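## Task

The wooden caddy starts empty on the desk next to the door. Carry the glue stick, the toy brick, the small round tin and the caddy over to the desk below the window. On that desk, set the three items upright and level, outside the caddy; the glue stick and the tin may rest on either end. Each item is judged separately: full credit if set out this way, partial credit if it merely lies on the window desk or sits in the caddy once the caddy is there. The caddy earns credit only when it sits flat, nearly entirely on the window desk, together with at least one of the three items. No credit at all if any other object ends up in or on the caddy or on the window desk. The task fails if the window desk is noticeably moved or turned from its starting place, if the low shelf is not standing upright at the end, or if the robot tips over or finishes leaning.

## Robot and tools

ROBOT. TidyBot++: a wheeled base (0.54 m long, 0.50 m wide, 0.38 m tall) carrying one seven-joint arm with a single right hand (index, middle, ring finger and thumb). The shoulder sits 0.12 m ahead of the base centre, 0.68 m up. Segments: upper arm 0.42 m, forearm 0.31 m, hand 0.30 m to the reported hand point. The arm begins folded, hand pointing down. Cameras: base_camera and wrist_camera (on a wrist mast, viewing the index knuckle; the open hand blocks much of its view). At joints 0, -1.2, 3.142, -2.03, 0, 0.075, 2.463 rad the wrist camera looks level and forward.

FRAMES. Base frame: origin on the floor below the base centre, x ahead, y to the left, z up, metres. hand_pose is printed in this frame. Odometry frame is the base frame as it was at scene start; base_odometry reports x, y and heading (rad, left positive) from wheel counts only, so slip shows as travel. base_tilt is in degrees, forward/right positive.

TOOL move. Arguments form one action; the robot has only one arm, so nothing is split per arm.
- base: an object with any of translate_m (forward +, metres, -2 to 2), strafe_m (left +, metres, -2 to 2), rotate_rad (counter-clockwise from above +, radians, -6.3 to 6.3). All are relative offsets from where the base last reported itself, measured along its axes at the start of the command.
- joints: absolute targets keyed by name. joint_1_rad to joint_7_rad in radians. joint_2_rad is limited to -2.249..2.249, joint_4_rad to -2.579..2.579, joint_6_rad to -2.099..2.099; joints 1, 3, 5, 7 turn freely but go the short way, so step less than half a turn. joint_1_rad positive turns the arm clockwise seen from above (opposite to rotate_rad). The sixteen hand keys (hand_index_mcp ... hand_thumb_ipl) are absolute hinge goals on a -1..1 scale between each hinge's stops; toward -1 generally curls a finger toward the palm, and fingers are straight near mcp +0.75, pip +0.58, dip +0.70, abd 0. hand_current_limit (-1..1, maps to 11-550 mA cap) and hand_speed (-0.96..1) are settings; defaults are +0.4 and -0.6. Omitted keys keep their goals.
- target: absolute hand pose, seven numbers [x, y, z, qw, qx, qy, qz], metres in the base frame, same as hand_pose. With target, joints may contain only hand keys.
- speeds: caps per base motion: translate_m and strafe_m 0.05-0.5 m/s (give one of them for a combined move), rotate_rad 0.1-1.57 rad/s.
- min_time_s: 0.1-8 s, the shortest duration of the arm motions.
- cameras: list of base_camera, wrist_camera or all. blocking: true (default) waits for rest; false returns in about 0.5 s while motions continue.
An action lasts at most 15 s; base moves time out after 14 s. A move with no action just reports state, images and scene number.

OTHER TOOLS. wait(seconds 0-10, cameras) lets time pass and reports state. stop(cameras) brakes all motions. zoom_image(camera, region [x0, y0, x1, y1] pixels, at most 504 square) enlarges the latest image. finished_scene(scene) ends the current scene irreversibly.

RESULT LINES. move: done, or the worst status. base_status, joint_status, hand_status: moving, done, off_target, not_followed, contact_stop, time_out, torque_fault, limit_stop_at_motor_heat. hand_target: where the hand would be with all joints on target. motor_effort: percent of each motor's max, bracket = peak. Hand: per-motor currents in mA, hand_goal_* lines, and hand_state words (moving, goal, blocked, overload). on_its_own lists uncommanded behaviour. ARM HIT, joint command not followed, pose unreachable, MOTOR HOT, OVER-TEMPERATURE FAULT are warnings. A refused call, or an uncommanded stop, cancels the later move/wait/finished_scene calls in the same reply.

PRACTICAL NOTES. After a target ends done, the hand is typically within 4 cm and 10 degrees; correct by adding (wanted minus hand_pose) to the last target's position. To hold still, resend hand_target rather than hand_pose. Loads make the arm sag; never command a loaded joint to its read angle. Straight down, the hand reaches about 0.95 m high only close to the base. Pointing forward low and close in front of the base gives poor results and can drive the arm into the base, which is not checked. Fingers grip only while goals lie beyond the object surface; sending a key its current reading loosens a grip. Keep hand currents below 495 mA for long, or motors shut down for 10 s; a limit of +1 overheats them.

AVOID. The arm does not avoid obstacles and keeps pushing into desks. Do not drive or turn with the arm caught on something high (tipping), do not reach far from folded over nearby furniture or swing a stretched arm sideways, do not let objects fall or release moving items, and do not shove the window desk or knock the low shelf. Hard hits cause torque faults (10 s arm stop). Holding loads outstretched heats motors.

Each tool is called after "Call:" as name(argument=value, ...), one argument or row to a line, values as JSON.

## Session

Call:
move(
)

Scene clock: 0.00 s.
base_odometry: x=+0.000 y=+0.000 heading=+0.000
base_tilt: forward=+0.1 right=+0.3
base_status: not commanded
joint_positions: joint_1_rad=+0.050 joint_2_rad=-0.300 joint_3_rad=+3.181 joint_4_rad=-2.524 joint_5_rad=-0.020 joint_6_rad=-0.916 joint_7_rad=+3.126 hand_index_mcp=+0.752 hand_index_abd=+0.000 hand_index_pip=+0.577 hand_index_dip=+0.696 hand_middle_mcp=+0.752 hand_middle_abd=+0.000 hand_middle_pip=+0.577 hand_middle_dip=+0.696 hand_ring_mcp=+0.752 hand_ring_abd=+0.000 hand_ring_pip=+0.577 hand_ring_dip=+0.696 hand_thumb_cmc=+0.714 hand_thumb_axl=+0.677 hand_thumb_mcp=+0.223 hand_thumb_ipl=+0.168 hand_current_limit=+0.400 hand_speed=-0.600
joint_status: not commanded
hand_state: goal,goal,goal,goal,goal,overload,goal,goal,goal,goal,goal,goal,goal,goal,goal,goal
index_mcp_current_ma: 0
index_abd_current_ma: 0
index_pip_current_ma: 0
index_dip_current_ma: 0
middle_mcp_current_ma: 0
middle_abd_current_ma: 0
middle_pip_current_ma: 0
middle_dip_current_ma: 0
ring_mcp_current_ma: 0
ring_abd_current_ma: 0
ring_pip_current_ma: 0
ring_dip_current_ma: 0
thumb_cmc_current_ma: 0
thumb_axl_current_ma: 0
thumb_mcp_current_ma: -1
thumb_ipl_current_ma: 0
hand_goal_index_mcp: 0.754
hand_goal_index_abd: 0.000
hand_goal_index_pip: 0.576
hand_goal_index_dip: 0.696
hand_goal_middle_mcp: 0.754
hand_goal_middle_abd: 0.000
hand_goal_middle_pip: 0.576
hand_goal_middle_dip: 0.696
hand_goal_ring_mcp: 0.754
hand_goal_ring_abd: 0.000
hand_goal_ring_pip: 0.576
hand_goal_ring_dip: 0.696
hand_goal_thumb_cmc: 0.714
hand_goal_thumb_axl: 0.678
hand_goal_thumb_mcp: 0.226
hand_goal_thumb_ipl: 0.168
motor_effort: joint_1_rad=-1 joint_2_rad=-2 joint_3_rad=+0 joint_4_rad=+11 joint_5_rad=+0 joint_6_rad=+0 joint_7_rad=-1
hand_pose: x=+0.3273 y=-0.0360 z=+0.5910 quat_wxyz=(+0.009, -0.746, -0.665, -0.011) (m; base frame)
hand_target: x=+0.3268 y=-0.0360 z=+0.5907 quat_wxyz=(+0.009, -0.746, -0.665, -0.010) (m; base frame)
hand_status: not commanded
pictures: base_camera, wrist_camera
Images, in order (width x height): base_camera 644x364, wrist_camera 504x504.

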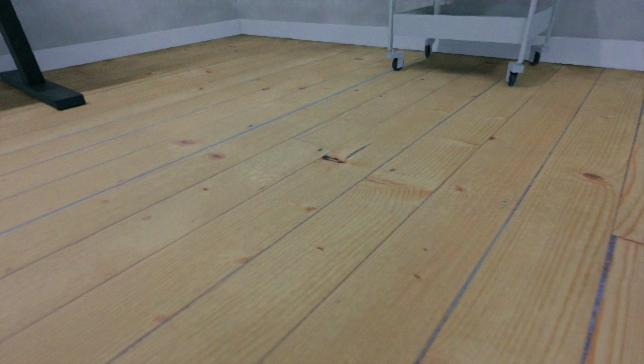

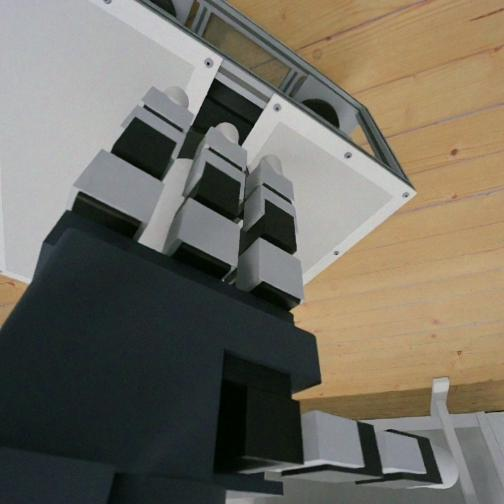

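Call:
move(
  joints={"joint_1_rad":0,"joint_2_rad":-1.2,"joint_3_rad":3.142,"joint_4_rad":-2.03,"joint_5_rad":0,"joint_6_rad":0.075,"joint_7_rad":2.463},
  cameras=["all"],
)

Scene clock: 3.87 s.
move: done
base_odometry: x=+0.000 y=+0.000 heading=+0.000
base_tilt: forward=+0.0 right=+0.3
base_status: not commanded
joint_positions: joint_1_rad=+0.026 joint_2_rad=-1.185 joint_3_rad=+3.166 joint_4_rad=-2.038 joint_5_rad=-0.020 joint_6_rad=-0.018 joint_7_rad=+2.507 hand_index_mcp=+0.758 hand_index_abd=+0.000 hand_index_pip=+0.577 hand_index_dip=+0.696 hand_middle_mcp=+0.759 hand_middle_abd=+0.000 hand_middle_pip=+0.577 hand_middle_dip=+0.696 hand_ring_mcp=+0.759 hand_ring_abd=+0.000 hand_ring_pip=+0.577 hand_ring_dip=+0.696 hand_thumb_cmc=+0.719 hand_thumb_axl=+0.677 hand_thumb_mcp=+0.227 hand_thumb_ipl=+0.168 hand_current_limit=+0.400 hand_speed=-0.600
joint_status: all done
hand_state: goal,goal,goal,goal,goal,overload,goal,goal,goal,goal,goal,goal,goal,goal,goal,goal
index_mcp_current_ma: 1
index_abd_current_ma: 0
index_pip_current_ma: 0
index_dip_current_ma: 0
middle_mcp_current_ma: 1
middle_abd_current_ma: 0
middle_pip_current_ma: 0
middle_dip_current_ma: 0
ring_mcp_current_ma: 1
ring_abd_current_ma: 0
ring_pip_current_ma: 0
ring_dip_current_ma: 0
thumb_cmc_current_ma: 1
thumb_axl_current_ma: 0
thumb_mcp_current_ma: 0
thumb_ipl_current_ma: 0
hand_goal_index_mcp: 0.754
hand_goal_index_abd: 0.000
hand_goal_index_pip: 0.576
hand_goal_index_dip: 0.696
hand_goal_middle_mcp: 0.754
hand_goal_middle_abd: 0.000
hand_goal_middle_pip: 0.576
hand_goal_middle_dip: 0.696
hand_goal_ring_mcp: 0.754
hand_goal_ring_abd: 0.000
hand_goal_ring_pip: 0.576
hand_goal_ring_dip: 0.696
hand_goal_thumb_cmc: 0.714
hand_goal_thumb_axl: 0.678
hand_goal_thumb_mcp: 0.226
hand_goal_thumb_ipl: 0.168
motor_effort: joint_1_rad=-1(2) joint_2_rad=+15(17) joint_3_rad=+0(1) joint_4_rad=+14(18) joint_5_rad=+0(1) joint_6_rad=+7(9) joint_7_rad=-1(2)
hand_pose: x=+0.1590 y=-0.0831 z=+1.2807 quat_wxyz=(-0.411, -0.386, -0.171, -0.808) (m; base frame)
hand_target: x=+0.1276 y=-0.0699 z=+1.3015 quat_wxyz=(-0.401, -0.333, -0.159, -0.839) (m; base frame)
hand_status: not commanded
pictures: base_camera, wrist_camera
Images, in order (width x height): base_camera 644x364, wrist_camera 504x504.

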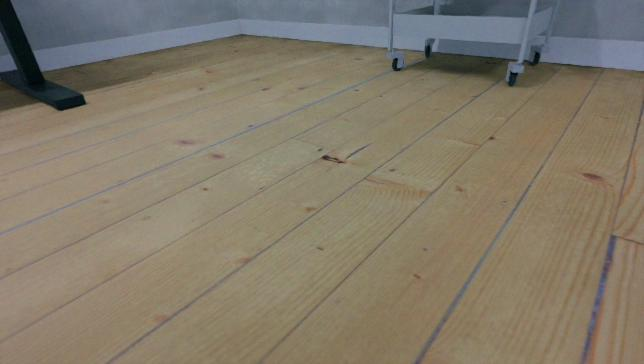

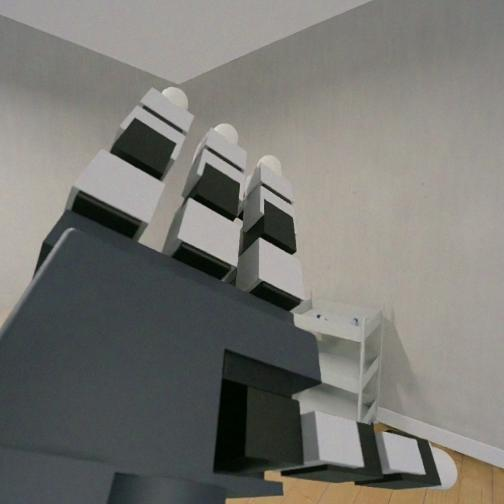

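Call:
move(
  joints={"joint_6_rad":-0.25, "joint_1_rad":0.0,"joint_7_rad":2.42,"hand_thumb_cmc":1.0},
  cameras=["all"],
)

Call:
move(
  base={"rotate_rad":0.524},
  cameras=["all"],
)

Call:
move(
  base={"rotate_rad":0.524},
  cameras=["all"],
)

Call:
move(
  base={"rotate_rad":0.524},
  cameras=["all"],
)

Call:
move(
  base={"rotate_rad":0.524},
  cameras=["all"],
)

Call:
move(
  base={"rotate_rad":0.524},
  cameras=["all"],
)

Call:
move(
  base={"rotate_rad":0.524},
  cameras=["all"],
)

Call:
move(
  base={"rotate_rad":0.524},
  cameras=["all"],
)

Call:
move(
  base={"rotate_rad":0.524},
  cameras=["all"],
)

Call:
move(
  base={"rotate_rad":0.524},
  cameras=["all"],
)

Call:
move(
  base={"rotate_rad":0.524},
  cameras=["all"],
)

Call:
move(
  base={"rotate_rad":0.524},
  cameras=["all"],
)

Scene clock: 10.17 s.
move: done
base_odometry: x=+0.000 y=+0.000 heading=+0.000
base_tilt: forward=+0.1 right=+0.3
base_status: not commanded
joint_positions: joint_1_rad=+0.026 joint_2_rad=-1.186 joint_3_rad=+3.165 joint_4_rad=-2.034 joint_5_rad=-0.020 joint_6_rad=-0.221 joint_7_rad=+2.462 hand_index_mcp=+0.760 hand_index_abd=+0.000 hand_index_pip=+0.577 hand_index_dip=+0.696 hand_middle_mcp=+0.760 hand_middle_abd=+0.002 hand_middle_pip=+0.577 hand_middle_dip=+0.696 hand_ring_mcp=+0.761 hand_ring_abd=+0.000 hand_ring_pip=+0.577 hand_ring_dip=+0.696 hand_thumb_cmc=+1.000 hand_thumb_axl=+0.677 hand_thumb_mcp=+0.227 hand_thumb_ipl=+0.168 hand_current_limit=+0.400 hand_speed=-0.600
joint_status: all done
hand_state: goal,goal,goal,goal,goal,overload,goal,goal,goal,goal,goal,goal,goal,goal,goal,goal
index_mcp_current_ma: 2
index_abd_current_ma: 0
index_pip_current_ma: 0
index_dip_current_ma: 0
middle_mcp_current_ma: 2
middle_abd_current_ma: 0
middle_pip_current_ma: 0
middle_dip_current_ma: 0
ring_mcp_current_ma: 2
ring_abd_current_ma: 0
ring_pip_current_ma: 0
ring_dip_current_ma: 0
thumb_cmc_current_ma: 0
thumb_axl_current_ma: 0
thumb_mcp_current_ma: 0
thumb_ipl_current_ma: 0
hand_goal_index_mcp: 0.754
hand_goal_index_abd: 0.000
hand_goal_index_pip: 0.576
hand_goal_index_dip: 0.696
hand_goal_middle_mcp: 0.754
hand_goal_middle_abd: 0.000
hand_goal_middle_pip: 0.576
hand_goal_middle_dip: 0.696
hand_goal_ring_mcp: 0.754
hand_goal_ring_abd: 0.000
hand_goal_ring_pip: 0.576
hand_goal_ring_dip: 0.696
hand_goal_thumb_cmc: 1.000
hand_goal_thumb_axl: 0.678
hand_goal_thumb_mcp: 0.226
hand_goal_thumb_ipl: 0.168
motor_effort: joint_1_rad=-1(1) joint_2_rad=+15(16) joint_3_rad=+1(1) joint_4_rad=+14(16) joint_5_rad=+0(0) joint_6_rad=+7(9) joint_7_rad=-1(1)
hand_pose: x=+0.2026 y=-0.0846 z=+1.2355 quat_wxyz=(-0.370, -0.469, -0.200, -0.777) (m; base frame)
hand_target: x=+0.2017 y=-0.0721 z=+1.2315 quat_wxyz=(-0.353, -0.469, -0.212, -0.782) (m; base frame)
hand_status: not commanded
pictures: base_camera, wrist_camera
Images, in order (width x height): base_camera 644x364, wrist_camera 504x504.

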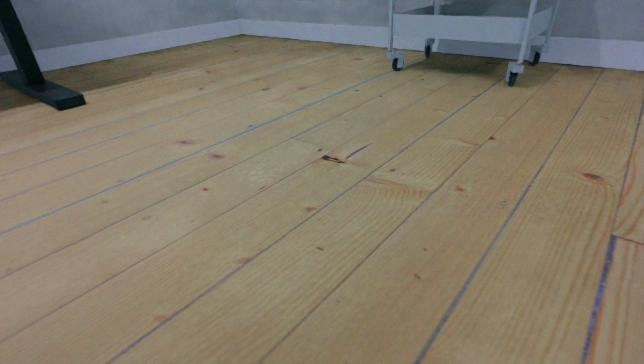

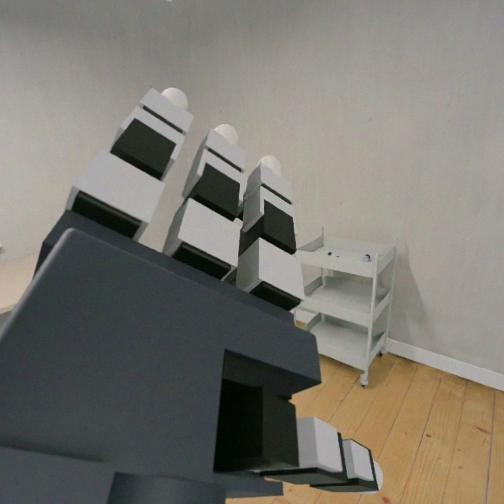

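Scene clock: 11.67 s.
move: done
base_odometry: x=+0.000 y=+0.000 heading=+0.524
base_tilt: forward=+0.0 right=+0.3
base_status: done
joint_positions: joint_1_rad=+0.020 joint_2_rad=-1.186 joint_3_rad=+3.163 joint_4_rad=-2.034 joint_5_rad=-0.020 joint_6_rad=-0.221 joint_7_rad=+2.462 hand_index_mcp=+0.760 hand_index_abd=+0.000 hand_index_pip=+0.577 hand_index_dip=+0.696 hand_middle_mcp=+0.760 hand_middle_abd=+0.002 hand_middle_pip=+0.577 hand_middle_dip=+0.696 hand_ring_mcp=+0.761 hand_ring_abd=+0.000 hand_ring_pip=+0.577 hand_ring_dip=+0.696 hand_thumb_cmc=+1.000 hand_thumb_axl=+0.677 hand_thumb_mcp=+0.227 hand_thumb_ipl=+0.168 hand_current_limit=+0.400 hand_speed=-0.600
joint_status: not commanded
hand_state: goal,goal,goal,goal,goal,overload,goal,goal,goal,goal,goal,goal,goal,goal,goal,goal
index_mcp_current_ma: 2
index_abd_current_ma: 0
index_pip_current_ma: 0
index_dip_current_ma: 0
middle_mcp_current_ma: 2
middle_abd_current_ma: 0
middle_pip_current_ma: 0
middle_dip_current_ma: 0
ring_mcp_current_ma: 2
ring_abd_current_ma: 0
ring_pip_current_ma: 0
ring_dip_current_ma: 0
thumb_cmc_current_ma: 0
thumb_axl_current_ma: 0
thumb_mcp_current_ma: 0
thumb_ipl_current_ma: 0
hand_goal_index_mcp: 0.754
hand_goal_index_abd: 0.000
hand_goal_index_pip: 0.576
hand_goal_index_dip: 0.696
hand_goal_middle_mcp: 0.754
hand_goal_middle_abd: 0.000
hand_goal_middle_pip: 0.576
hand_goal_middle_dip: 0.696
hand_goal_ring_mcp: 0.754
hand_goal_ring_abd: 0.000
hand_goal_ring_pip: 0.576
hand_goal_ring_dip: 0.696
hand_goal_thumb_cmc: 1.000
hand_goal_thumb_axl: 0.678
hand_goal_thumb_mcp: 0.226
hand_goal_thumb_ipl: 0.168
motor_effort: joint_1_rad=-1(2) joint_2_rad=+14(16) joint_3_rad=+1(1) joint_4_rad=+15(15) joint_5_rad=+0(1) joint_6_rad=+8(8) joint_7_rad=-1(1)
hand_pose: x=+0.2032 y=-0.0829 z=+1.2357 quat_wxyz=(-0.368, -0.468, -0.202, -0.777) (m; base frame)
hand_target: x=+0.2017 y=-0.0721 z=+1.2315 quat_wxyz=(-0.353, -0.469, -0.212, -0.782) (m; base frame)
hand_status: not commanded
pictures: base_camera, wrist_camera
Images, in order (width x height): base_camera 644x364, wrist_camera 504x504.

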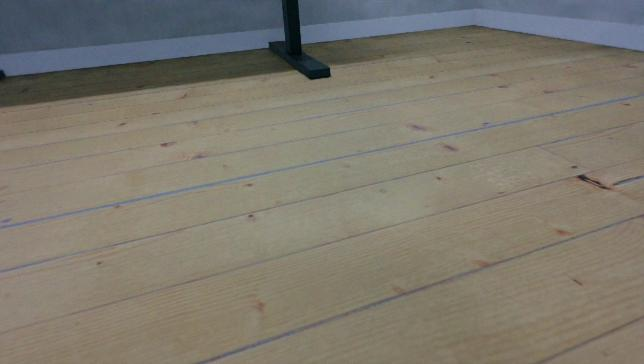

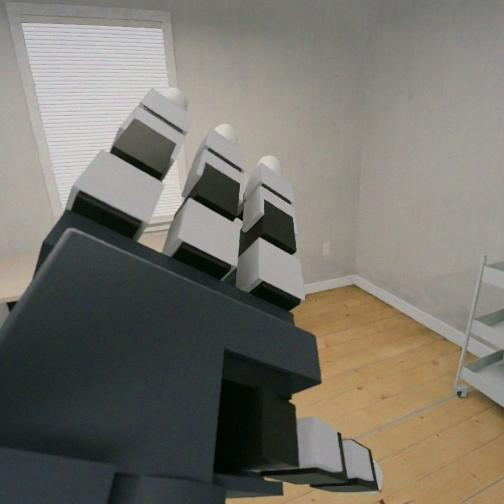

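Scene clock: 13.13 s.
move: done
base_odometry: x=+0.000 y=+0.000 heading=+1.047
base_tilt: forward=+0.1 right=+0.3
base_status: done
joint_positions: joint_1_rad=+0.018 joint_2_rad=-1.186 joint_3_rad=+3.163 joint_4_rad=-2.034 joint_5_rad=-0.020 joint_6_rad=-0.221 joint_7_rad=+2.462 hand_index_mcp=+0.760 hand_index_abd=+0.000 hand_index_pip=+0.577 hand_index_dip=+0.696 hand_middle_mcp=+0.760 hand_middle_abd=+0.002 hand_middle_pip=+0.577 hand_middle_dip=+0.696 hand_ring_mcp=+0.761 hand_ring_abd=+0.000 hand_ring_pip=+0.577 hand_ring_dip=+0.696 hand_thumb_cmc=+1.000 hand_thumb_axl=+0.677 hand_thumb_mcp=+0.227 hand_thumb_ipl=+0.168 hand_current_limit=+0.400 hand_speed=-0.600
joint_status: not commanded
hand_state: goal,goal,goal,goal,goal,overload,goal,goal,goal,goal,goal,goal,goal,goal,goal,goal
index_mcp_current_ma: 2
index_abd_current_ma: 0
index_pip_current_ma: 0
index_dip_current_ma: 0
middle_mcp_current_ma: 2
middle_abd_current_ma: 0
middle_pip_current_ma: 0
middle_dip_current_ma: 0
ring_mcp_current_ma: 2
ring_abd_current_ma: 0
ring_pip_current_ma: 0
ring_dip_current_ma: 0
thumb_cmc_current_ma: 0
thumb_axl_current_ma: 0
thumb_mcp_current_ma: 0
thumb_ipl_current_ma: 0
hand_goal_index_mcp: 0.754
hand_goal_index_abd: 0.000
hand_goal_index_pip: 0.576
hand_goal_index_dip: 0.696
hand_goal_middle_mcp: 0.754
hand_goal_middle_abd: 0.000
hand_goal_middle_pip: 0.576
hand_goal_middle_dip: 0.696
hand_goal_ring_mcp: 0.754
hand_goal_ring_abd: 0.000
hand_goal_ring_pip: 0.576
hand_goal_ring_dip: 0.696
hand_goal_thumb_cmc: 1.000
hand_goal_thumb_axl: 0.678
hand_goal_thumb_mcp: 0.226
hand_goal_thumb_ipl: 0.168
motor_effort: joint_1_rad=-1(2) joint_2_rad=+15(15) joint_3_rad=+1(1) joint_4_rad=+14(15) joint_5_rad=+0(0) joint_6_rad=+7(8) joint_7_rad=-1(1)
hand_pose: x=+0.2034 y=-0.0824 z=+1.2357 quat_wxyz=(-0.368, -0.467, -0.203, -0.778) (m; base frame)
hand_target: x=+0.2017 y=-0.0721 z=+1.2315 quat_wxyz=(-0.353, -0.469, -0.212, -0.782) (m; base frame)
hand_status: not commanded
pictures: base_camera, wrist_camera
Images, in order (width x height): base_camera 644x364, wrist_camera 504x504.

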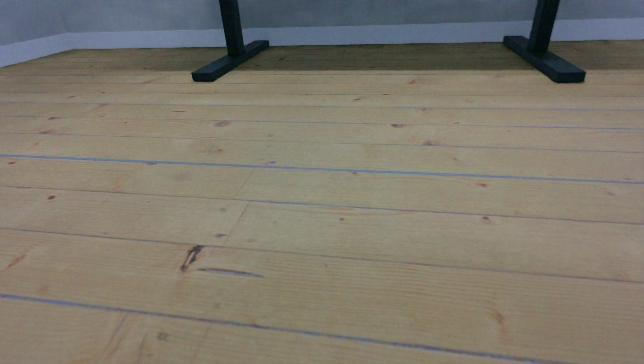

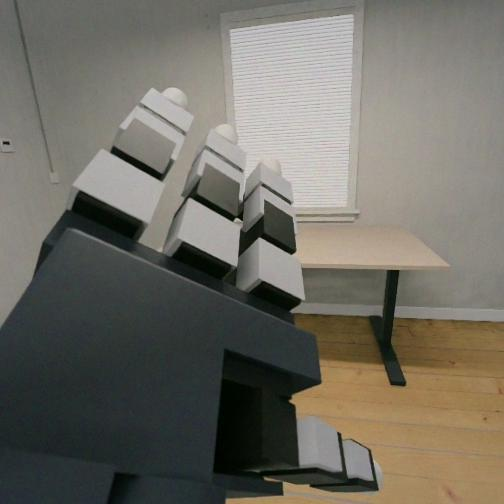

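Scene clock: 14.60 s.
move: done
base_odometry: x=+0.000 y=+0.000 heading=+1.571
base_tilt: forward=+0.0 right=+0.3
base_status: done
joint_positions: joint_1_rad=+0.017 joint_2_rad=-1.186 joint_3_rad=+3.162 joint_4_rad=-2.034 joint_5_rad=-0.020 joint_6_rad=-0.221 joint_7_rad=+2.462 hand_index_mcp=+0.760 hand_index_abd=+0.000 hand_index_pip=+0.577 hand_index_dip=+0.696 hand_middle_mcp=+0.760 hand_middle_abd=+0.002 hand_middle_pip=+0.577 hand_middle_dip=+0.696 hand_ring_mcp=+0.761 hand_ring_abd=+0.000 hand_ring_pip=+0.577 hand_ring_dip=+0.696 hand_thumb_cmc=+1.000 hand_thumb_axl=+0.677 hand_thumb_mcp=+0.227 hand_thumb_ipl=+0.168 hand_current_limit=+0.400 hand_speed=-0.600
joint_status: not commanded
hand_state: goal,goal,goal,goal,goal,overload,goal,goal,goal,goal,goal,goal,goal,goal,goal,goal
index_mcp_current_ma: 2
index_abd_current_ma: 0
index_pip_current_ma: 0
index_dip_current_ma: 0
middle_mcp_current_ma: 2
middle_abd_current_ma: 0
middle_pip_current_ma: 0
middle_dip_current_ma: 0
ring_mcp_current_ma: 2
ring_abd_current_ma: 0
ring_pip_current_ma: 0
ring_dip_current_ma: 0
thumb_cmc_current_ma: 0
thumb_axl_current_ma: 0
thumb_mcp_current_ma: 0
thumb_ipl_current_ma: 0
hand_goal_index_mcp: 0.754
hand_goal_index_abd: 0.000
hand_goal_index_pip: 0.576
hand_goal_index_dip: 0.696
hand_goal_middle_mcp: 0.754
hand_goal_middle_abd: 0.000
hand_goal_middle_pip: 0.576
hand_goal_middle_dip: 0.696
hand_goal_ring_mcp: 0.754
hand_goal_ring_abd: 0.000
hand_goal_ring_pip: 0.576
hand_goal_ring_dip: 0.696
hand_goal_thumb_cmc: 1.000
hand_goal_thumb_axl: 0.678
hand_goal_thumb_mcp: 0.226
hand_goal_thumb_ipl: 0.168
motor_effort: joint_1_rad=-1(2) joint_2_rad=+14(15) joint_3_rad=+1(1) joint_4_rad=+14(15) joint_5_rad=+0(1) joint_6_rad=+7(8) joint_7_rad=-1(1)
hand_pose: x=+0.2035 y=-0.0820 z=+1.2357 quat_wxyz=(-0.367, -0.467, -0.204, -0.778) (m; base frame)
hand_target: x=+0.2017 y=-0.0721 z=+1.2315 quat_wxyz=(-0.353, -0.469, -0.212, -0.782) (m; base frame)
hand_status: not commanded
pictures: base_camera, wrist_camera
Images, in order (width x height): base_camera 644x364, wrist_camera 504x504.

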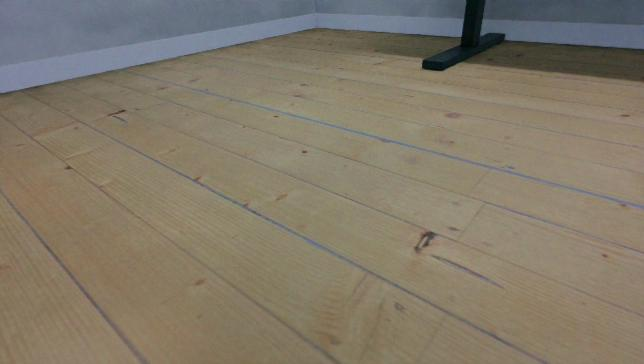

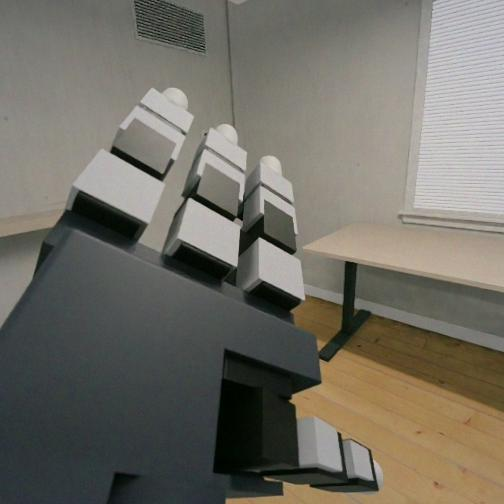

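Scene clock: 16.07 s.
move: done
base_odometry: x=+0.000 y=+0.000 heading=+2.094
base_tilt: forward=+0.1 right=+0.3
base_status: done
joint_positions: joint_1_rad=+0.016 joint_2_rad=-1.186 joint_3_rad=+3.162 joint_4_rad=-2.034 joint_5_rad=-0.020 joint_6_rad=-0.221 joint_7_rad=+2.462 hand_index_mcp=+0.760 hand_index_abd=+0.000 hand_index_pip=+0.577 hand_index_dip=+0.696 hand_middle_mcp=+0.760 hand_middle_abd=+0.002 hand_middle_pip=+0.577 hand_middle_dip=+0.696 hand_ring_mcp=+0.761 hand_ring_abd=+0.000 hand_ring_pip=+0.577 hand_ring_dip=+0.696 hand_thumb_cmc=+1.000 hand_thumb_axl=+0.677 hand_thumb_mcp=+0.227 hand_thumb_ipl=+0.168 hand_current_limit=+0.400 hand_speed=-0.600
joint_status: not commanded
hand_state: goal,goal,goal,goal,goal,overload,goal,goal,goal,goal,goal,goal,goal,goal,goal,goal
index_mcp_current_ma: 2
index_abd_current_ma: 0
index_pip_current_ma: 0
index_dip_current_ma: 0
middle_mcp_current_ma: 2
middle_abd_current_ma: 0
middle_pip_current_ma: 0
middle_dip_current_ma: 0
ring_mcp_current_ma: 2
ring_abd_current_ma: 0
ring_pip_current_ma: 0
ring_dip_current_ma: 0
thumb_cmc_current_ma: 0
thumb_axl_current_ma: 0
thumb_mcp_current_ma: 0
thumb_ipl_current_ma: 0
hand_goal_index_mcp: 0.754
hand_goal_index_abd: 0.000
hand_goal_index_pip: 0.576
hand_goal_index_dip: 0.696
hand_goal_middle_mcp: 0.754
hand_goal_middle_abd: 0.000
hand_goal_middle_pip: 0.576
hand_goal_middle_dip: 0.696
hand_goal_ring_mcp: 0.754
hand_goal_ring_abd: 0.000
hand_goal_ring_pip: 0.576
hand_goal_ring_dip: 0.696
hand_goal_thumb_cmc: 1.000
hand_goal_thumb_axl: 0.678
hand_goal_thumb_mcp: 0.226
hand_goal_thumb_ipl: 0.168
motor_effort: joint_1_rad=-1(2) joint_2_rad=+15(16) joint_3_rad=+0(2) joint_4_rad=+14(15) joint_5_rad=+0(0) joint_6_rad=+8(8) joint_7_rad=-1(1)
hand_pose: x=+0.2036 y=-0.0818 z=+1.2357 quat_wxyz=(-0.367, -0.467, -0.204, -0.778) (m; base frame)
hand_target: x=+0.2017 y=-0.0721 z=+1.2315 quat_wxyz=(-0.353, -0.469, -0.212, -0.782) (m; base frame)
hand_status: not commanded
pictures: base_camera, wrist_camera
Images, in order (width x height): base_camera 644x364, wrist_camera 504x504.

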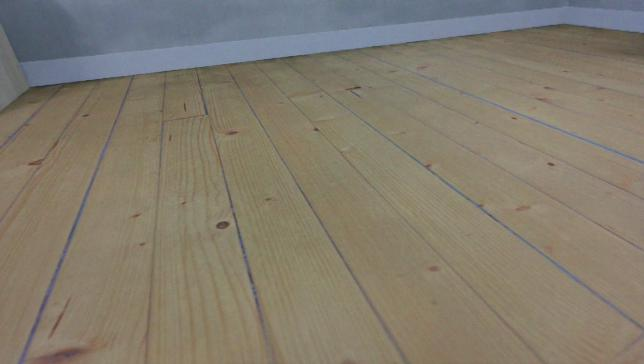

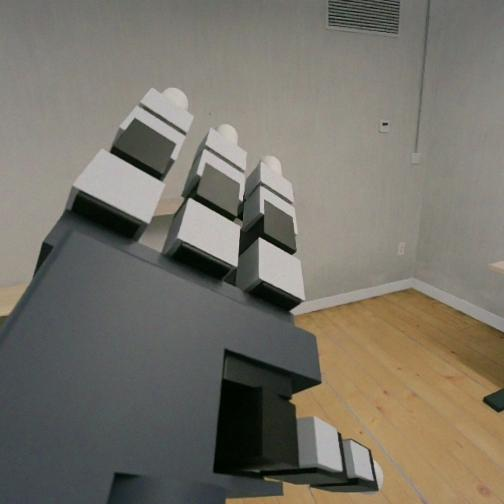

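Scene clock: 17.53 s.
move: done
base_odometry: x=+0.000 y=+0.000 heading=+2.618
base_tilt: forward=+0.1 right=+0.3
base_status: done
joint_positions: joint_1_rad=+0.015 joint_2_rad=-1.186 joint_3_rad=+3.162 joint_4_rad=-2.034 joint_5_rad=-0.020 joint_6_rad=-0.221 joint_7_rad=+2.462 hand_index_mcp=+0.760 hand_index_abd=+0.000 hand_index_pip=+0.577 hand_index_dip=+0.696 hand_middle_mcp=+0.760 hand_middle_abd=+0.002 hand_middle_pip=+0.577 hand_middle_dip=+0.696 hand_ring_mcp=+0.761 hand_ring_abd=+0.000 hand_ring_pip=+0.577 hand_ring_dip=+0.696 hand_thumb_cmc=+1.000 hand_thumb_axl=+0.677 hand_thumb_mcp=+0.227 hand_thumb_ipl=+0.168 hand_current_limit=+0.400 hand_speed=-0.600
joint_status: not commanded
hand_state: goal,goal,goal,goal,goal,overload,goal,goal,goal,goal,goal,goal,goal,goal,goal,goal
index_mcp_current_ma: 2
index_abd_current_ma: 0
index_pip_current_ma: 0
index_dip_current_ma: 0
middle_mcp_current_ma: 2
middle_abd_current_ma: 0
middle_pip_current_ma: 0
middle_dip_current_ma: 0
ring_mcp_current_ma: 2
ring_abd_current_ma: 0
ring_pip_current_ma: 0
ring_dip_current_ma: 0
thumb_cmc_current_ma: 0
thumb_axl_current_ma: 0
thumb_mcp_current_ma: 0
thumb_ipl_current_ma: 0
hand_goal_index_mcp: 0.754
hand_goal_index_abd: 0.000
hand_goal_index_pip: 0.576
hand_goal_index_dip: 0.696
hand_goal_middle_mcp: 0.754
hand_goal_middle_abd: 0.000
hand_goal_middle_pip: 0.576
hand_goal_middle_dip: 0.696
hand_goal_ring_mcp: 0.754
hand_goal_ring_abd: 0.000
hand_goal_ring_pip: 0.576
hand_goal_ring_dip: 0.696
hand_goal_thumb_cmc: 1.000
hand_goal_thumb_axl: 0.678
hand_goal_thumb_mcp: 0.226
hand_goal_thumb_ipl: 0.168
motor_effort: joint_1_rad=-1(1) joint_2_rad=+14(15) joint_3_rad=+1(2) joint_4_rad=+14(15) joint_5_rad=+0(0) joint_6_rad=+8(8) joint_7_rad=-1(1)
hand_pose: x=+0.2036 y=-0.0817 z=+1.2358 quat_wxyz=(-0.367, -0.467, -0.204, -0.778) (m; base frame)
hand_target: x=+0.2017 y=-0.0721 z=+1.2315 quat_wxyz=(-0.353, -0.469, -0.212, -0.782) (m; base frame)
hand_status: not commanded
pictures: base_camera, wrist_camera
Images, in order (width x height): base_camera 644x364, wrist_camera 504x504.

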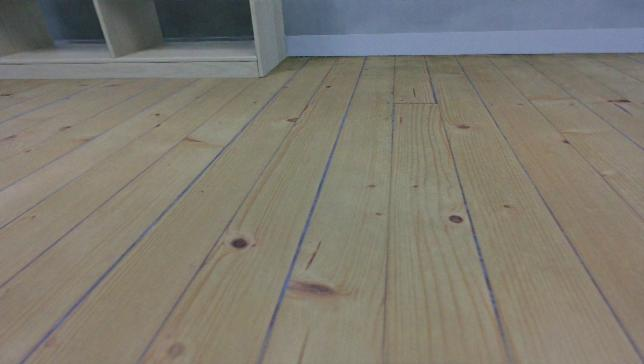

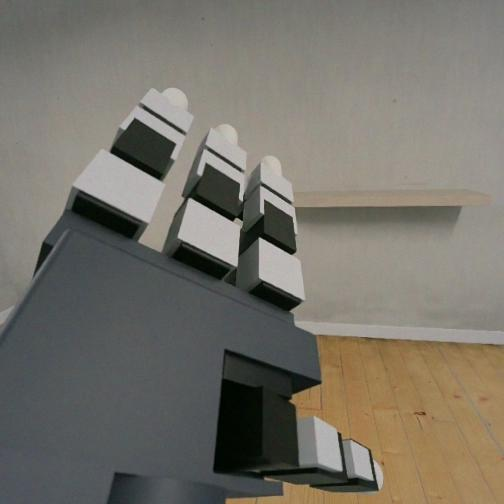

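Scene clock: 19.00 s.
move: done
base_odometry: x=+0.000 y=+0.000 heading=+3.141
base_tilt: forward=+0.1 right=+0.3
base_status: done
joint_positions: joint_1_rad=+0.015 joint_2_rad=-1.186 joint_3_rad=+3.161 joint_4_rad=-2.034 joint_5_rad=-0.020 joint_6_rad=-0.221 joint_7_rad=+2.462 hand_index_mcp=+0.760 hand_index_abd=+0.000 hand_index_pip=+0.577 hand_index_dip=+0.696 hand_middle_mcp=+0.760 hand_middle_abd=+0.002 hand_middle_pip=+0.577 hand_middle_dip=+0.696 hand_ring_mcp=+0.761 hand_ring_abd=+0.000 hand_ring_pip=+0.577 hand_ring_dip=+0.696 hand_thumb_cmc=+1.000 hand_thumb_axl=+0.677 hand_thumb_mcp=+0.227 hand_thumb_ipl=+0.168 hand_current_limit=+0.400 hand_speed=-0.600
joint_status: not commanded
hand_state: goal,goal,goal,goal,goal,overload,goal,goal,goal,goal,goal,goal,goal,goal,goal,goal
index_mcp_current_ma: 2
index_abd_current_ma: 0
index_pip_current_ma: 0
index_dip_current_ma: 0
middle_mcp_current_ma: 2
middle_abd_current_ma: 0
middle_pip_current_ma: 0
middle_dip_current_ma: 0
ring_mcp_current_ma: 2
ring_abd_current_ma: 0
ring_pip_current_ma: 0
ring_dip_current_ma: 0
thumb_cmc_current_ma: 0
thumb_axl_current_ma: 0
thumb_mcp_current_ma: 0
thumb_ipl_current_ma: 0
hand_goal_index_mcp: 0.754
hand_goal_index_abd: 0.000
hand_goal_index_pip: 0.576
hand_goal_index_dip: 0.696
hand_goal_middle_mcp: 0.754
hand_goal_middle_abd: 0.000
hand_goal_middle_pip: 0.576
hand_goal_middle_dip: 0.696
hand_goal_ring_mcp: 0.754
hand_goal_ring_abd: 0.000
hand_goal_ring_pip: 0.576
hand_goal_ring_dip: 0.696
hand_goal_thumb_cmc: 1.000
hand_goal_thumb_axl: 0.678
hand_goal_thumb_mcp: 0.226
hand_goal_thumb_ipl: 0.168
motor_effort: joint_1_rad=+0(2) joint_2_rad=+14(15) joint_3_rad=+1(1) joint_4_rad=+15(15) joint_5_rad=+0(1) joint_6_rad=+8(8) joint_7_rad=-1(1)
hand_pose: x=+0.2037 y=-0.0816 z=+1.2358 quat_wxyz=(-0.366, -0.467, -0.204, -0.778) (m; base frame)
hand_target: x=+0.2017 y=-0.0721 z=+1.2315 quat_wxyz=(-0.353, -0.469, -0.212, -0.782) (m; base frame)
hand_status: not commanded
pictures: base_camera, wrist_camera
Images, in order (width x height): base_camera 644x364, wrist_camera 504x504.

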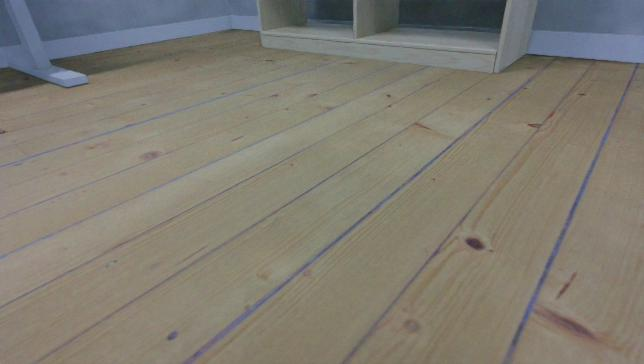

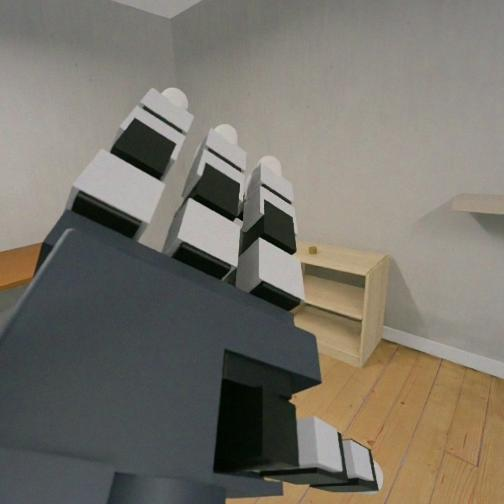

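Scene clock: 20.47 s.
move: done
base_odometry: x=+0.000 y=+0.000 heading=-2.619
base_tilt: forward=+0.1 right=+0.3
base_status: done
joint_positions: joint_1_rad=+0.015 joint_2_rad=-1.186 joint_3_rad=+3.161 joint_4_rad=-2.034 joint_5_rad=-0.020 joint_6_rad=-0.221 joint_7_rad=+2.462 hand_index_mcp=+0.760 hand_index_abd=+0.000 hand_index_pip=+0.577 hand_index_dip=+0.696 hand_middle_mcp=+0.760 hand_middle_abd=+0.002 hand_middle_pip=+0.577 hand_middle_dip=+0.696 hand_ring_mcp=+0.761 hand_ring_abd=+0.000 hand_ring_pip=+0.577 hand_ring_dip=+0.696 hand_thumb_cmc=+1.000 hand_thumb_axl=+0.677 hand_thumb_mcp=+0.227 hand_thumb_ipl=+0.168 hand_current_limit=+0.400 hand_speed=-0.600
joint_status: not commanded
hand_state: goal,goal,goal,goal,goal,overload,goal,goal,goal,goal,goal,goal,goal,goal,goal,goal
index_mcp_current_ma: 2
index_abd_current_ma: 0
index_pip_current_ma: 0
index_dip_current_ma: 0
middle_mcp_current_ma: 2
middle_abd_current_ma: 0
middle_pip_current_ma: 0
middle_dip_current_ma: 0
ring_mcp_current_ma: 2
ring_abd_current_ma: 0
ring_pip_current_ma: 0
ring_dip_current_ma: 0
thumb_cmc_current_ma: 0
thumb_axl_current_ma: 0
thumb_mcp_current_ma: 0
thumb_ipl_current_ma: 0
hand_goal_index_mcp: 0.754
hand_goal_index_abd: 0.000
hand_goal_index_pip: 0.576
hand_goal_index_dip: 0.696
hand_goal_middle_mcp: 0.754
hand_goal_middle_abd: 0.000
hand_goal_middle_pip: 0.576
hand_goal_middle_dip: 0.696
hand_goal_ring_mcp: 0.754
hand_goal_ring_abd: 0.000
hand_goal_ring_pip: 0.576
hand_goal_ring_dip: 0.696
hand_goal_thumb_cmc: 1.000
hand_goal_thumb_axl: 0.678
hand_goal_thumb_mcp: 0.226
hand_goal_thumb_ipl: 0.168
motor_effort: joint_1_rad=-1(1) joint_2_rad=+13(15) joint_3_rad=+0(1) joint_4_rad=+14(15) joint_5_rad=+0(0) joint_6_rad=+7(8) joint_7_rad=-1(1)
hand_pose: x=+0.2037 y=-0.0815 z=+1.2358 quat_wxyz=(-0.366, -0.467, -0.204, -0.778) (m; base frame)
hand_target: x=+0.2017 y=-0.0721 z=+1.2315 quat_wxyz=(-0.353, -0.469, -0.212, -0.782) (m; base frame)
hand_status: not commanded
pictures: base_camera, wrist_camera
Images, in order (width x height): base_camera 644x364, wrist_camera 504x504.

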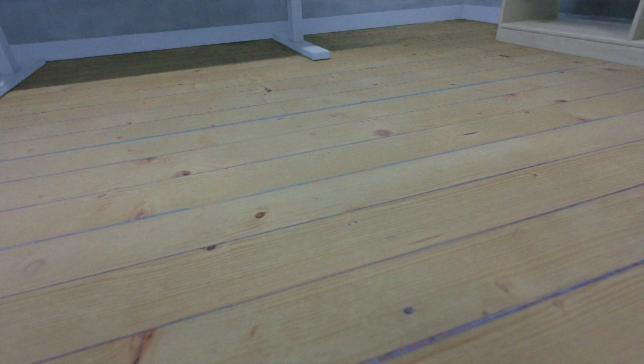

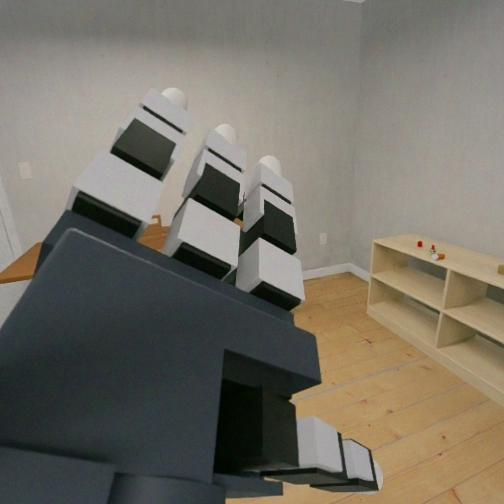

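Scene clock: 21.93 s.
move: done
base_odometry: x=+0.000 y=+0.000 heading=-2.095
base_tilt: forward=+0.1 right=+0.3
base_status: done
joint_positions: joint_1_rad=+0.014 joint_2_rad=-1.186 joint_3_rad=+3.161 joint_4_rad=-2.034 joint_5_rad=-0.020 joint_6_rad=-0.221 joint_7_rad=+2.462 hand_index_mcp=+0.760 hand_index_abd=+0.000 hand_index_pip=+0.577 hand_index_dip=+0.696 hand_middle_mcp=+0.760 hand_middle_abd=+0.002 hand_middle_pip=+0.577 hand_middle_dip=+0.696 hand_ring_mcp=+0.761 hand_ring_abd=+0.000 hand_ring_pip=+0.577 hand_ring_dip=+0.696 hand_thumb_cmc=+1.000 hand_thumb_axl=+0.677 hand_thumb_mcp=+0.227 hand_thumb_ipl=+0.168 hand_current_limit=+0.400 hand_speed=-0.600
joint_status: not commanded
hand_state: goal,goal,goal,goal,goal,overload,goal,goal,goal,goal,goal,goal,goal,goal,goal,goal
index_mcp_current_ma: 2
index_abd_current_ma: 0
index_pip_current_ma: 0
index_dip_current_ma: 0
middle_mcp_current_ma: 2
middle_abd_current_ma: 0
middle_pip_current_ma: 0
middle_dip_current_ma: 0
ring_mcp_current_ma: 2
ring_abd_current_ma: 0
ring_pip_current_ma: 0
ring_dip_current_ma: 0
thumb_cmc_current_ma: 0
thumb_axl_current_ma: 0
thumb_mcp_current_ma: 0
thumb_ipl_current_ma: 0
hand_goal_index_mcp: 0.754
hand_goal_index_abd: 0.000
hand_goal_index_pip: 0.576
hand_goal_index_dip: 0.696
hand_goal_middle_mcp: 0.754
hand_goal_middle_abd: 0.000
hand_goal_middle_pip: 0.576
hand_goal_middle_dip: 0.696
hand_goal_ring_mcp: 0.754
hand_goal_ring_abd: 0.000
hand_goal_ring_pip: 0.576
hand_goal_ring_dip: 0.696
hand_goal_thumb_cmc: 1.000
hand_goal_thumb_axl: 0.678
hand_goal_thumb_mcp: 0.226
hand_goal_thumb_ipl: 0.168
motor_effort: joint_1_rad=-1(2) joint_2_rad=+15(15) joint_3_rad=+1(1) joint_4_rad=+14(15) joint_5_rad=+0(1) joint_6_rad=+8(8) joint_7_rad=-1(1)
hand_pose: x=+0.2037 y=-0.0814 z=+1.2358 quat_wxyz=(-0.366, -0.467, -0.205, -0.779) (m; base frame)
hand_target: x=+0.2017 y=-0.0721 z=+1.2315 quat_wxyz=(-0.353, -0.469, -0.212, -0.782) (m; base frame)
hand_status: not commanded
pictures: base_camera, wrist_camera
Images, in order (width x height): base_camera 644x364, wrist_camera 504x504.

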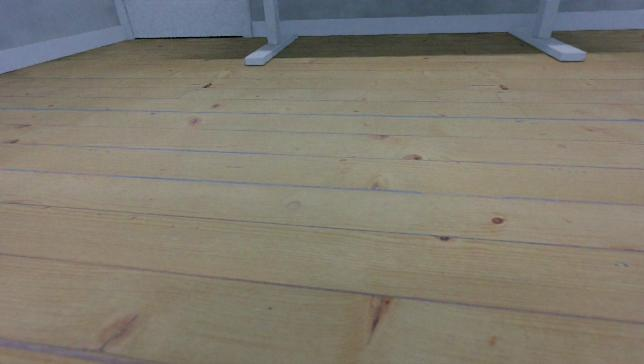

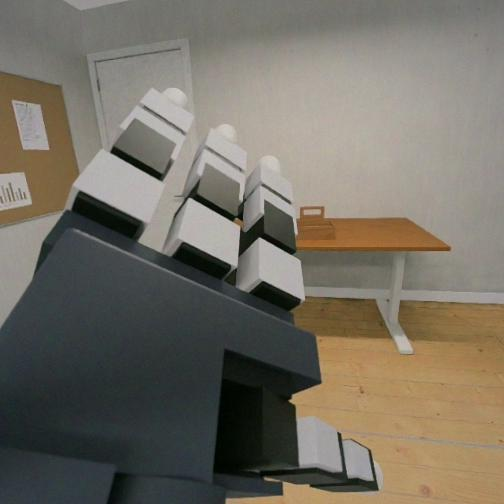

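Scene clock: 23.40 s.
move: done
base_odometry: x=+0.000 y=+0.000 heading=-1.572
base_tilt: forward=+0.0 right=+0.3
base_status: done
joint_positions: joint_1_rad=+0.014 joint_2_rad=-1.186 joint_3_rad=+3.161 joint_4_rad=-2.034 joint_5_rad=-0.020 joint_6_rad=-0.221 joint_7_rad=+2.462 hand_index_mcp=+0.760 hand_index_abd=+0.000 hand_index_pip=+0.577 hand_index_dip=+0.696 hand_middle_mcp=+0.760 hand_middle_abd=+0.002 hand_middle_pip=+0.577 hand_middle_dip=+0.696 hand_ring_mcp=+0.761 hand_ring_abd=+0.000 hand_ring_pip=+0.577 hand_ring_dip=+0.696 hand_thumb_cmc=+1.000 hand_thumb_axl=+0.677 hand_thumb_mcp=+0.227 hand_thumb_ipl=+0.168 hand_current_limit=+0.400 hand_speed=-0.600
joint_status: not commanded
hand_state: goal,goal,goal,goal,goal,overload,goal,goal,goal,goal,goal,goal,goal,goal,goal,goal
index_mcp_current_ma: 2
index_abd_current_ma: 0
index_pip_current_ma: 0
index_dip_current_ma: 0
middle_mcp_current_ma: 2
middle_abd_current_ma: 0
middle_pip_current_ma: 0
middle_dip_current_ma: 0
ring_mcp_current_ma: 2
ring_abd_current_ma: 0
ring_pip_current_ma: 0
ring_dip_current_ma: 0
thumb_cmc_current_ma: 0
thumb_axl_current_ma: 0
thumb_mcp_current_ma: 0
thumb_ipl_current_ma: 0
hand_goal_index_mcp: 0.754
hand_goal_index_abd: 0.000
hand_goal_index_pip: 0.576
hand_goal_index_dip: 0.696
hand_goal_middle_mcp: 0.754
hand_goal_middle_abd: 0.000
hand_goal_middle_pip: 0.576
hand_goal_middle_dip: 0.696
hand_goal_ring_mcp: 0.754
hand_goal_ring_abd: 0.000
hand_goal_ring_pip: 0.576
hand_goal_ring_dip: 0.696
hand_goal_thumb_cmc: 1.000
hand_goal_thumb_axl: 0.678
hand_goal_thumb_mcp: 0.226
hand_goal_thumb_ipl: 0.168
motor_effort: joint_1_rad=-1(1) joint_2_rad=+14(15) joint_3_rad=+1(2) joint_4_rad=+14(15) joint_5_rad=+0(0) joint_6_rad=+8(8) joint_7_rad=-1(1)
hand_pose: x=+0.2037 y=-0.0813 z=+1.2358 quat_wxyz=(-0.366, -0.467, -0.205, -0.779) (m; base frame)
hand_target: x=+0.2017 y=-0.0721 z=+1.2315 quat_wxyz=(-0.353, -0.469, -0.212, -0.782) (m; base frame)
hand_status: not commanded
pictures: base_camera, wrist_camera
Images, in order (width x height): base_camera 644x364, wrist_camera 504x504.

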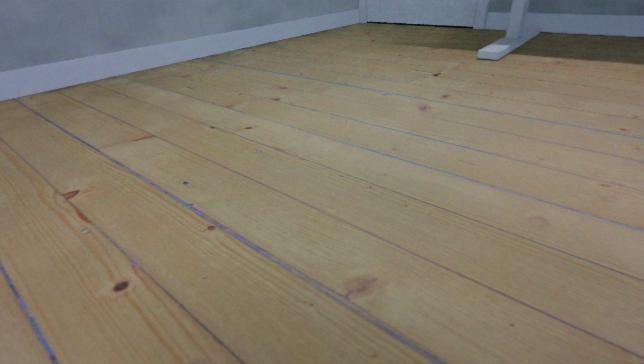

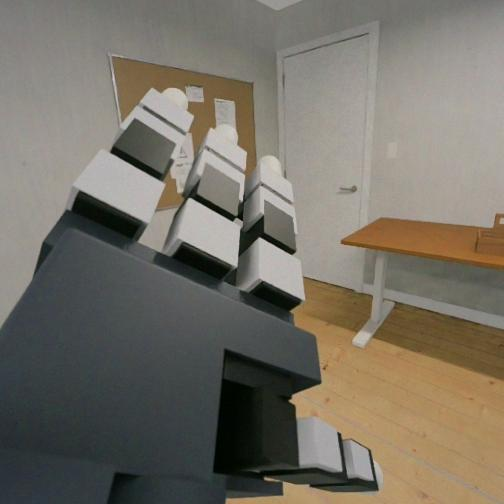

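Scene clock: 24.87 s.
move: done
base_odometry: x=+0.000 y=+0.000 heading=-1.048
base_tilt: forward=+0.1 right=+0.3
base_status: done
joint_positions: joint_1_rad=+0.014 joint_2_rad=-1.186 joint_3_rad=+3.161 joint_4_rad=-2.034 joint_5_rad=-0.020 joint_6_rad=-0.221 joint_7_rad=+2.462 hand_index_mcp=+0.760 hand_index_abd=+0.000 hand_index_pip=+0.577 hand_index_dip=+0.696 hand_middle_mcp=+0.760 hand_middle_abd=+0.002 hand_middle_pip=+0.577 hand_middle_dip=+0.696 hand_ring_mcp=+0.761 hand_ring_abd=+0.000 hand_ring_pip=+0.577 hand_ring_dip=+0.696 hand_thumb_cmc=+1.000 hand_thumb_axl=+0.677 hand_thumb_mcp=+0.227 hand_thumb_ipl=+0.168 hand_current_limit=+0.400 hand_speed=-0.600
joint_status: not commanded
hand_state: goal,goal,goal,goal,goal,overload,goal,goal,goal,goal,goal,goal,goal,goal,goal,goal
index_mcp_current_ma: 2
index_abd_current_ma: 0
index_pip_current_ma: 0
index_dip_current_ma: 0
middle_mcp_current_ma: 2
middle_abd_current_ma: 0
middle_pip_current_ma: 0
middle_dip_current_ma: 0
ring_mcp_current_ma: 2
ring_abd_current_ma: 0
ring_pip_current_ma: 0
ring_dip_current_ma: 0
thumb_cmc_current_ma: 0
thumb_axl_current_ma: 0
thumb_mcp_current_ma: 0
thumb_ipl_current_ma: 0
hand_goal_index_mcp: 0.754
hand_goal_index_abd: 0.000
hand_goal_index_pip: 0.576
hand_goal_index_dip: 0.696
hand_goal_middle_mcp: 0.754
hand_goal_middle_abd: 0.000
hand_goal_middle_pip: 0.576
hand_goal_middle_dip: 0.696
hand_goal_ring_mcp: 0.754
hand_goal_ring_abd: 0.000
hand_goal_ring_pip: 0.576
hand_goal_ring_dip: 0.696
hand_goal_thumb_cmc: 1.000
hand_goal_thumb_axl: 0.678
hand_goal_thumb_mcp: 0.226
hand_goal_thumb_ipl: 0.168
motor_effort: joint_1_rad=-1(1) joint_2_rad=+15(15) joint_3_rad=+1(2) joint_4_rad=+14(15) joint_5_rad=+0(1) joint_6_rad=+8(8) joint_7_rad=-1(1)
hand_pose: x=+0.2038 y=-0.0812 z=+1.2358 quat_wxyz=(-0.366, -0.467, -0.205, -0.779) (m; base frame)
hand_target: x=+0.2017 y=-0.0721 z=+1.2315 quat_wxyz=(-0.353, -0.469, -0.212, -0.782) (m; base frame)
hand_status: not commanded
pictures: base_camera, wrist_camera
Images, in order (width x height): base_camera 644x364, wrist_camera 504x504.

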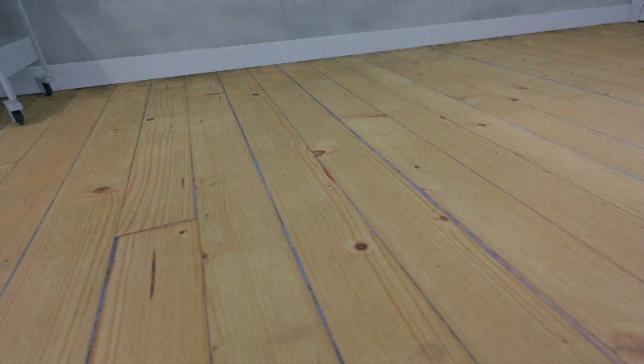

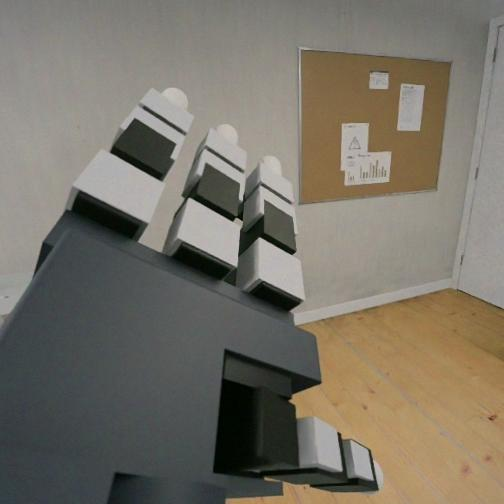

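Scene clock: 26.33 s.
move: done
base_odometry: x=+0.000 y=+0.000 heading=-0.525
base_tilt: forward=+0.1 right=+0.3
base_status: done
joint_positions: joint_1_rad=+0.014 joint_2_rad=-1.186 joint_3_rad=+3.161 joint_4_rad=-2.034 joint_5_rad=-0.020 joint_6_rad=-0.221 joint_7_rad=+2.462 hand_index_mcp=+0.760 hand_index_abd=+0.000 hand_index_pip=+0.577 hand_index_dip=+0.696 hand_middle_mcp=+0.760 hand_middle_abd=+0.002 hand_middle_pip=+0.577 hand_middle_dip=+0.696 hand_ring_mcp=+0.761 hand_ring_abd=+0.000 hand_ring_pip=+0.577 hand_ring_dip=+0.696 hand_thumb_cmc=+1.000 hand_thumb_axl=+0.677 hand_thumb_mcp=+0.227 hand_thumb_ipl=+0.168 hand_current_limit=+0.400 hand_speed=-0.600
joint_status: not commanded
hand_state: goal,goal,goal,goal,goal,overload,goal,goal,goal,goal,goal,goal,goal,goal,goal,goal
index_mcp_current_ma: 2
index_abd_current_ma: 0
index_pip_current_ma: 0
index_dip_current_ma: 0
middle_mcp_current_ma: 2
middle_abd_current_ma: 0
middle_pip_current_ma: 0
middle_dip_current_ma: 0
ring_mcp_current_ma: 2
ring_abd_current_ma: 0
ring_pip_current_ma: 0
ring_dip_current_ma: 0
thumb_cmc_current_ma: 0
thumb_axl_current_ma: 0
thumb_mcp_current_ma: 0
thumb_ipl_current_ma: 0
hand_goal_index_mcp: 0.754
hand_goal_index_abd: 0.000
hand_goal_index_pip: 0.576
hand_goal_index_dip: 0.696
hand_goal_middle_mcp: 0.754
hand_goal_middle_abd: 0.000
hand_goal_middle_pip: 0.576
hand_goal_middle_dip: 0.696
hand_goal_ring_mcp: 0.754
hand_goal_ring_abd: 0.000
hand_goal_ring_pip: 0.576
hand_goal_ring_dip: 0.696
hand_goal_thumb_cmc: 1.000
hand_goal_thumb_axl: 0.678
hand_goal_thumb_mcp: 0.226
hand_goal_thumb_ipl: 0.168
motor_effort: joint_1_rad=-1(1) joint_2_rad=+14(15) joint_3_rad=+1(1) joint_4_rad=+14(15) joint_5_rad=+0(0) joint_6_rad=+8(8) joint_7_rad=-1(1)
hand_pose: x=+0.2038 y=-0.0812 z=+1.2358 quat_wxyz=(-0.366, -0.467, -0.205, -0.779) (m; base frame)
hand_target: x=+0.2017 y=-0.0721 z=+1.2315 quat_wxyz=(-0.353, -0.469, -0.212, -0.782) (m; base frame)
hand_status: not commanded
pictures: base_camera, wrist_camera
Images, in order (width x height): base_camera 644x364, wrist_camera 504x504.

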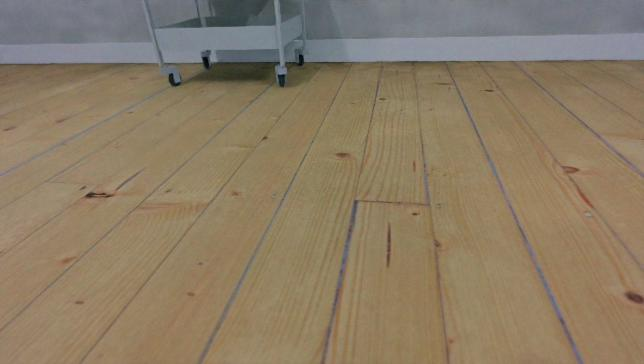

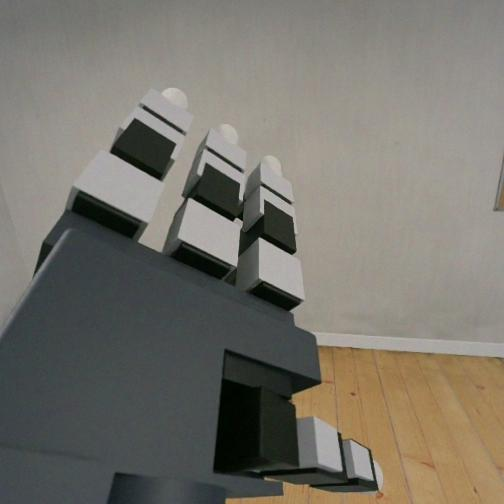

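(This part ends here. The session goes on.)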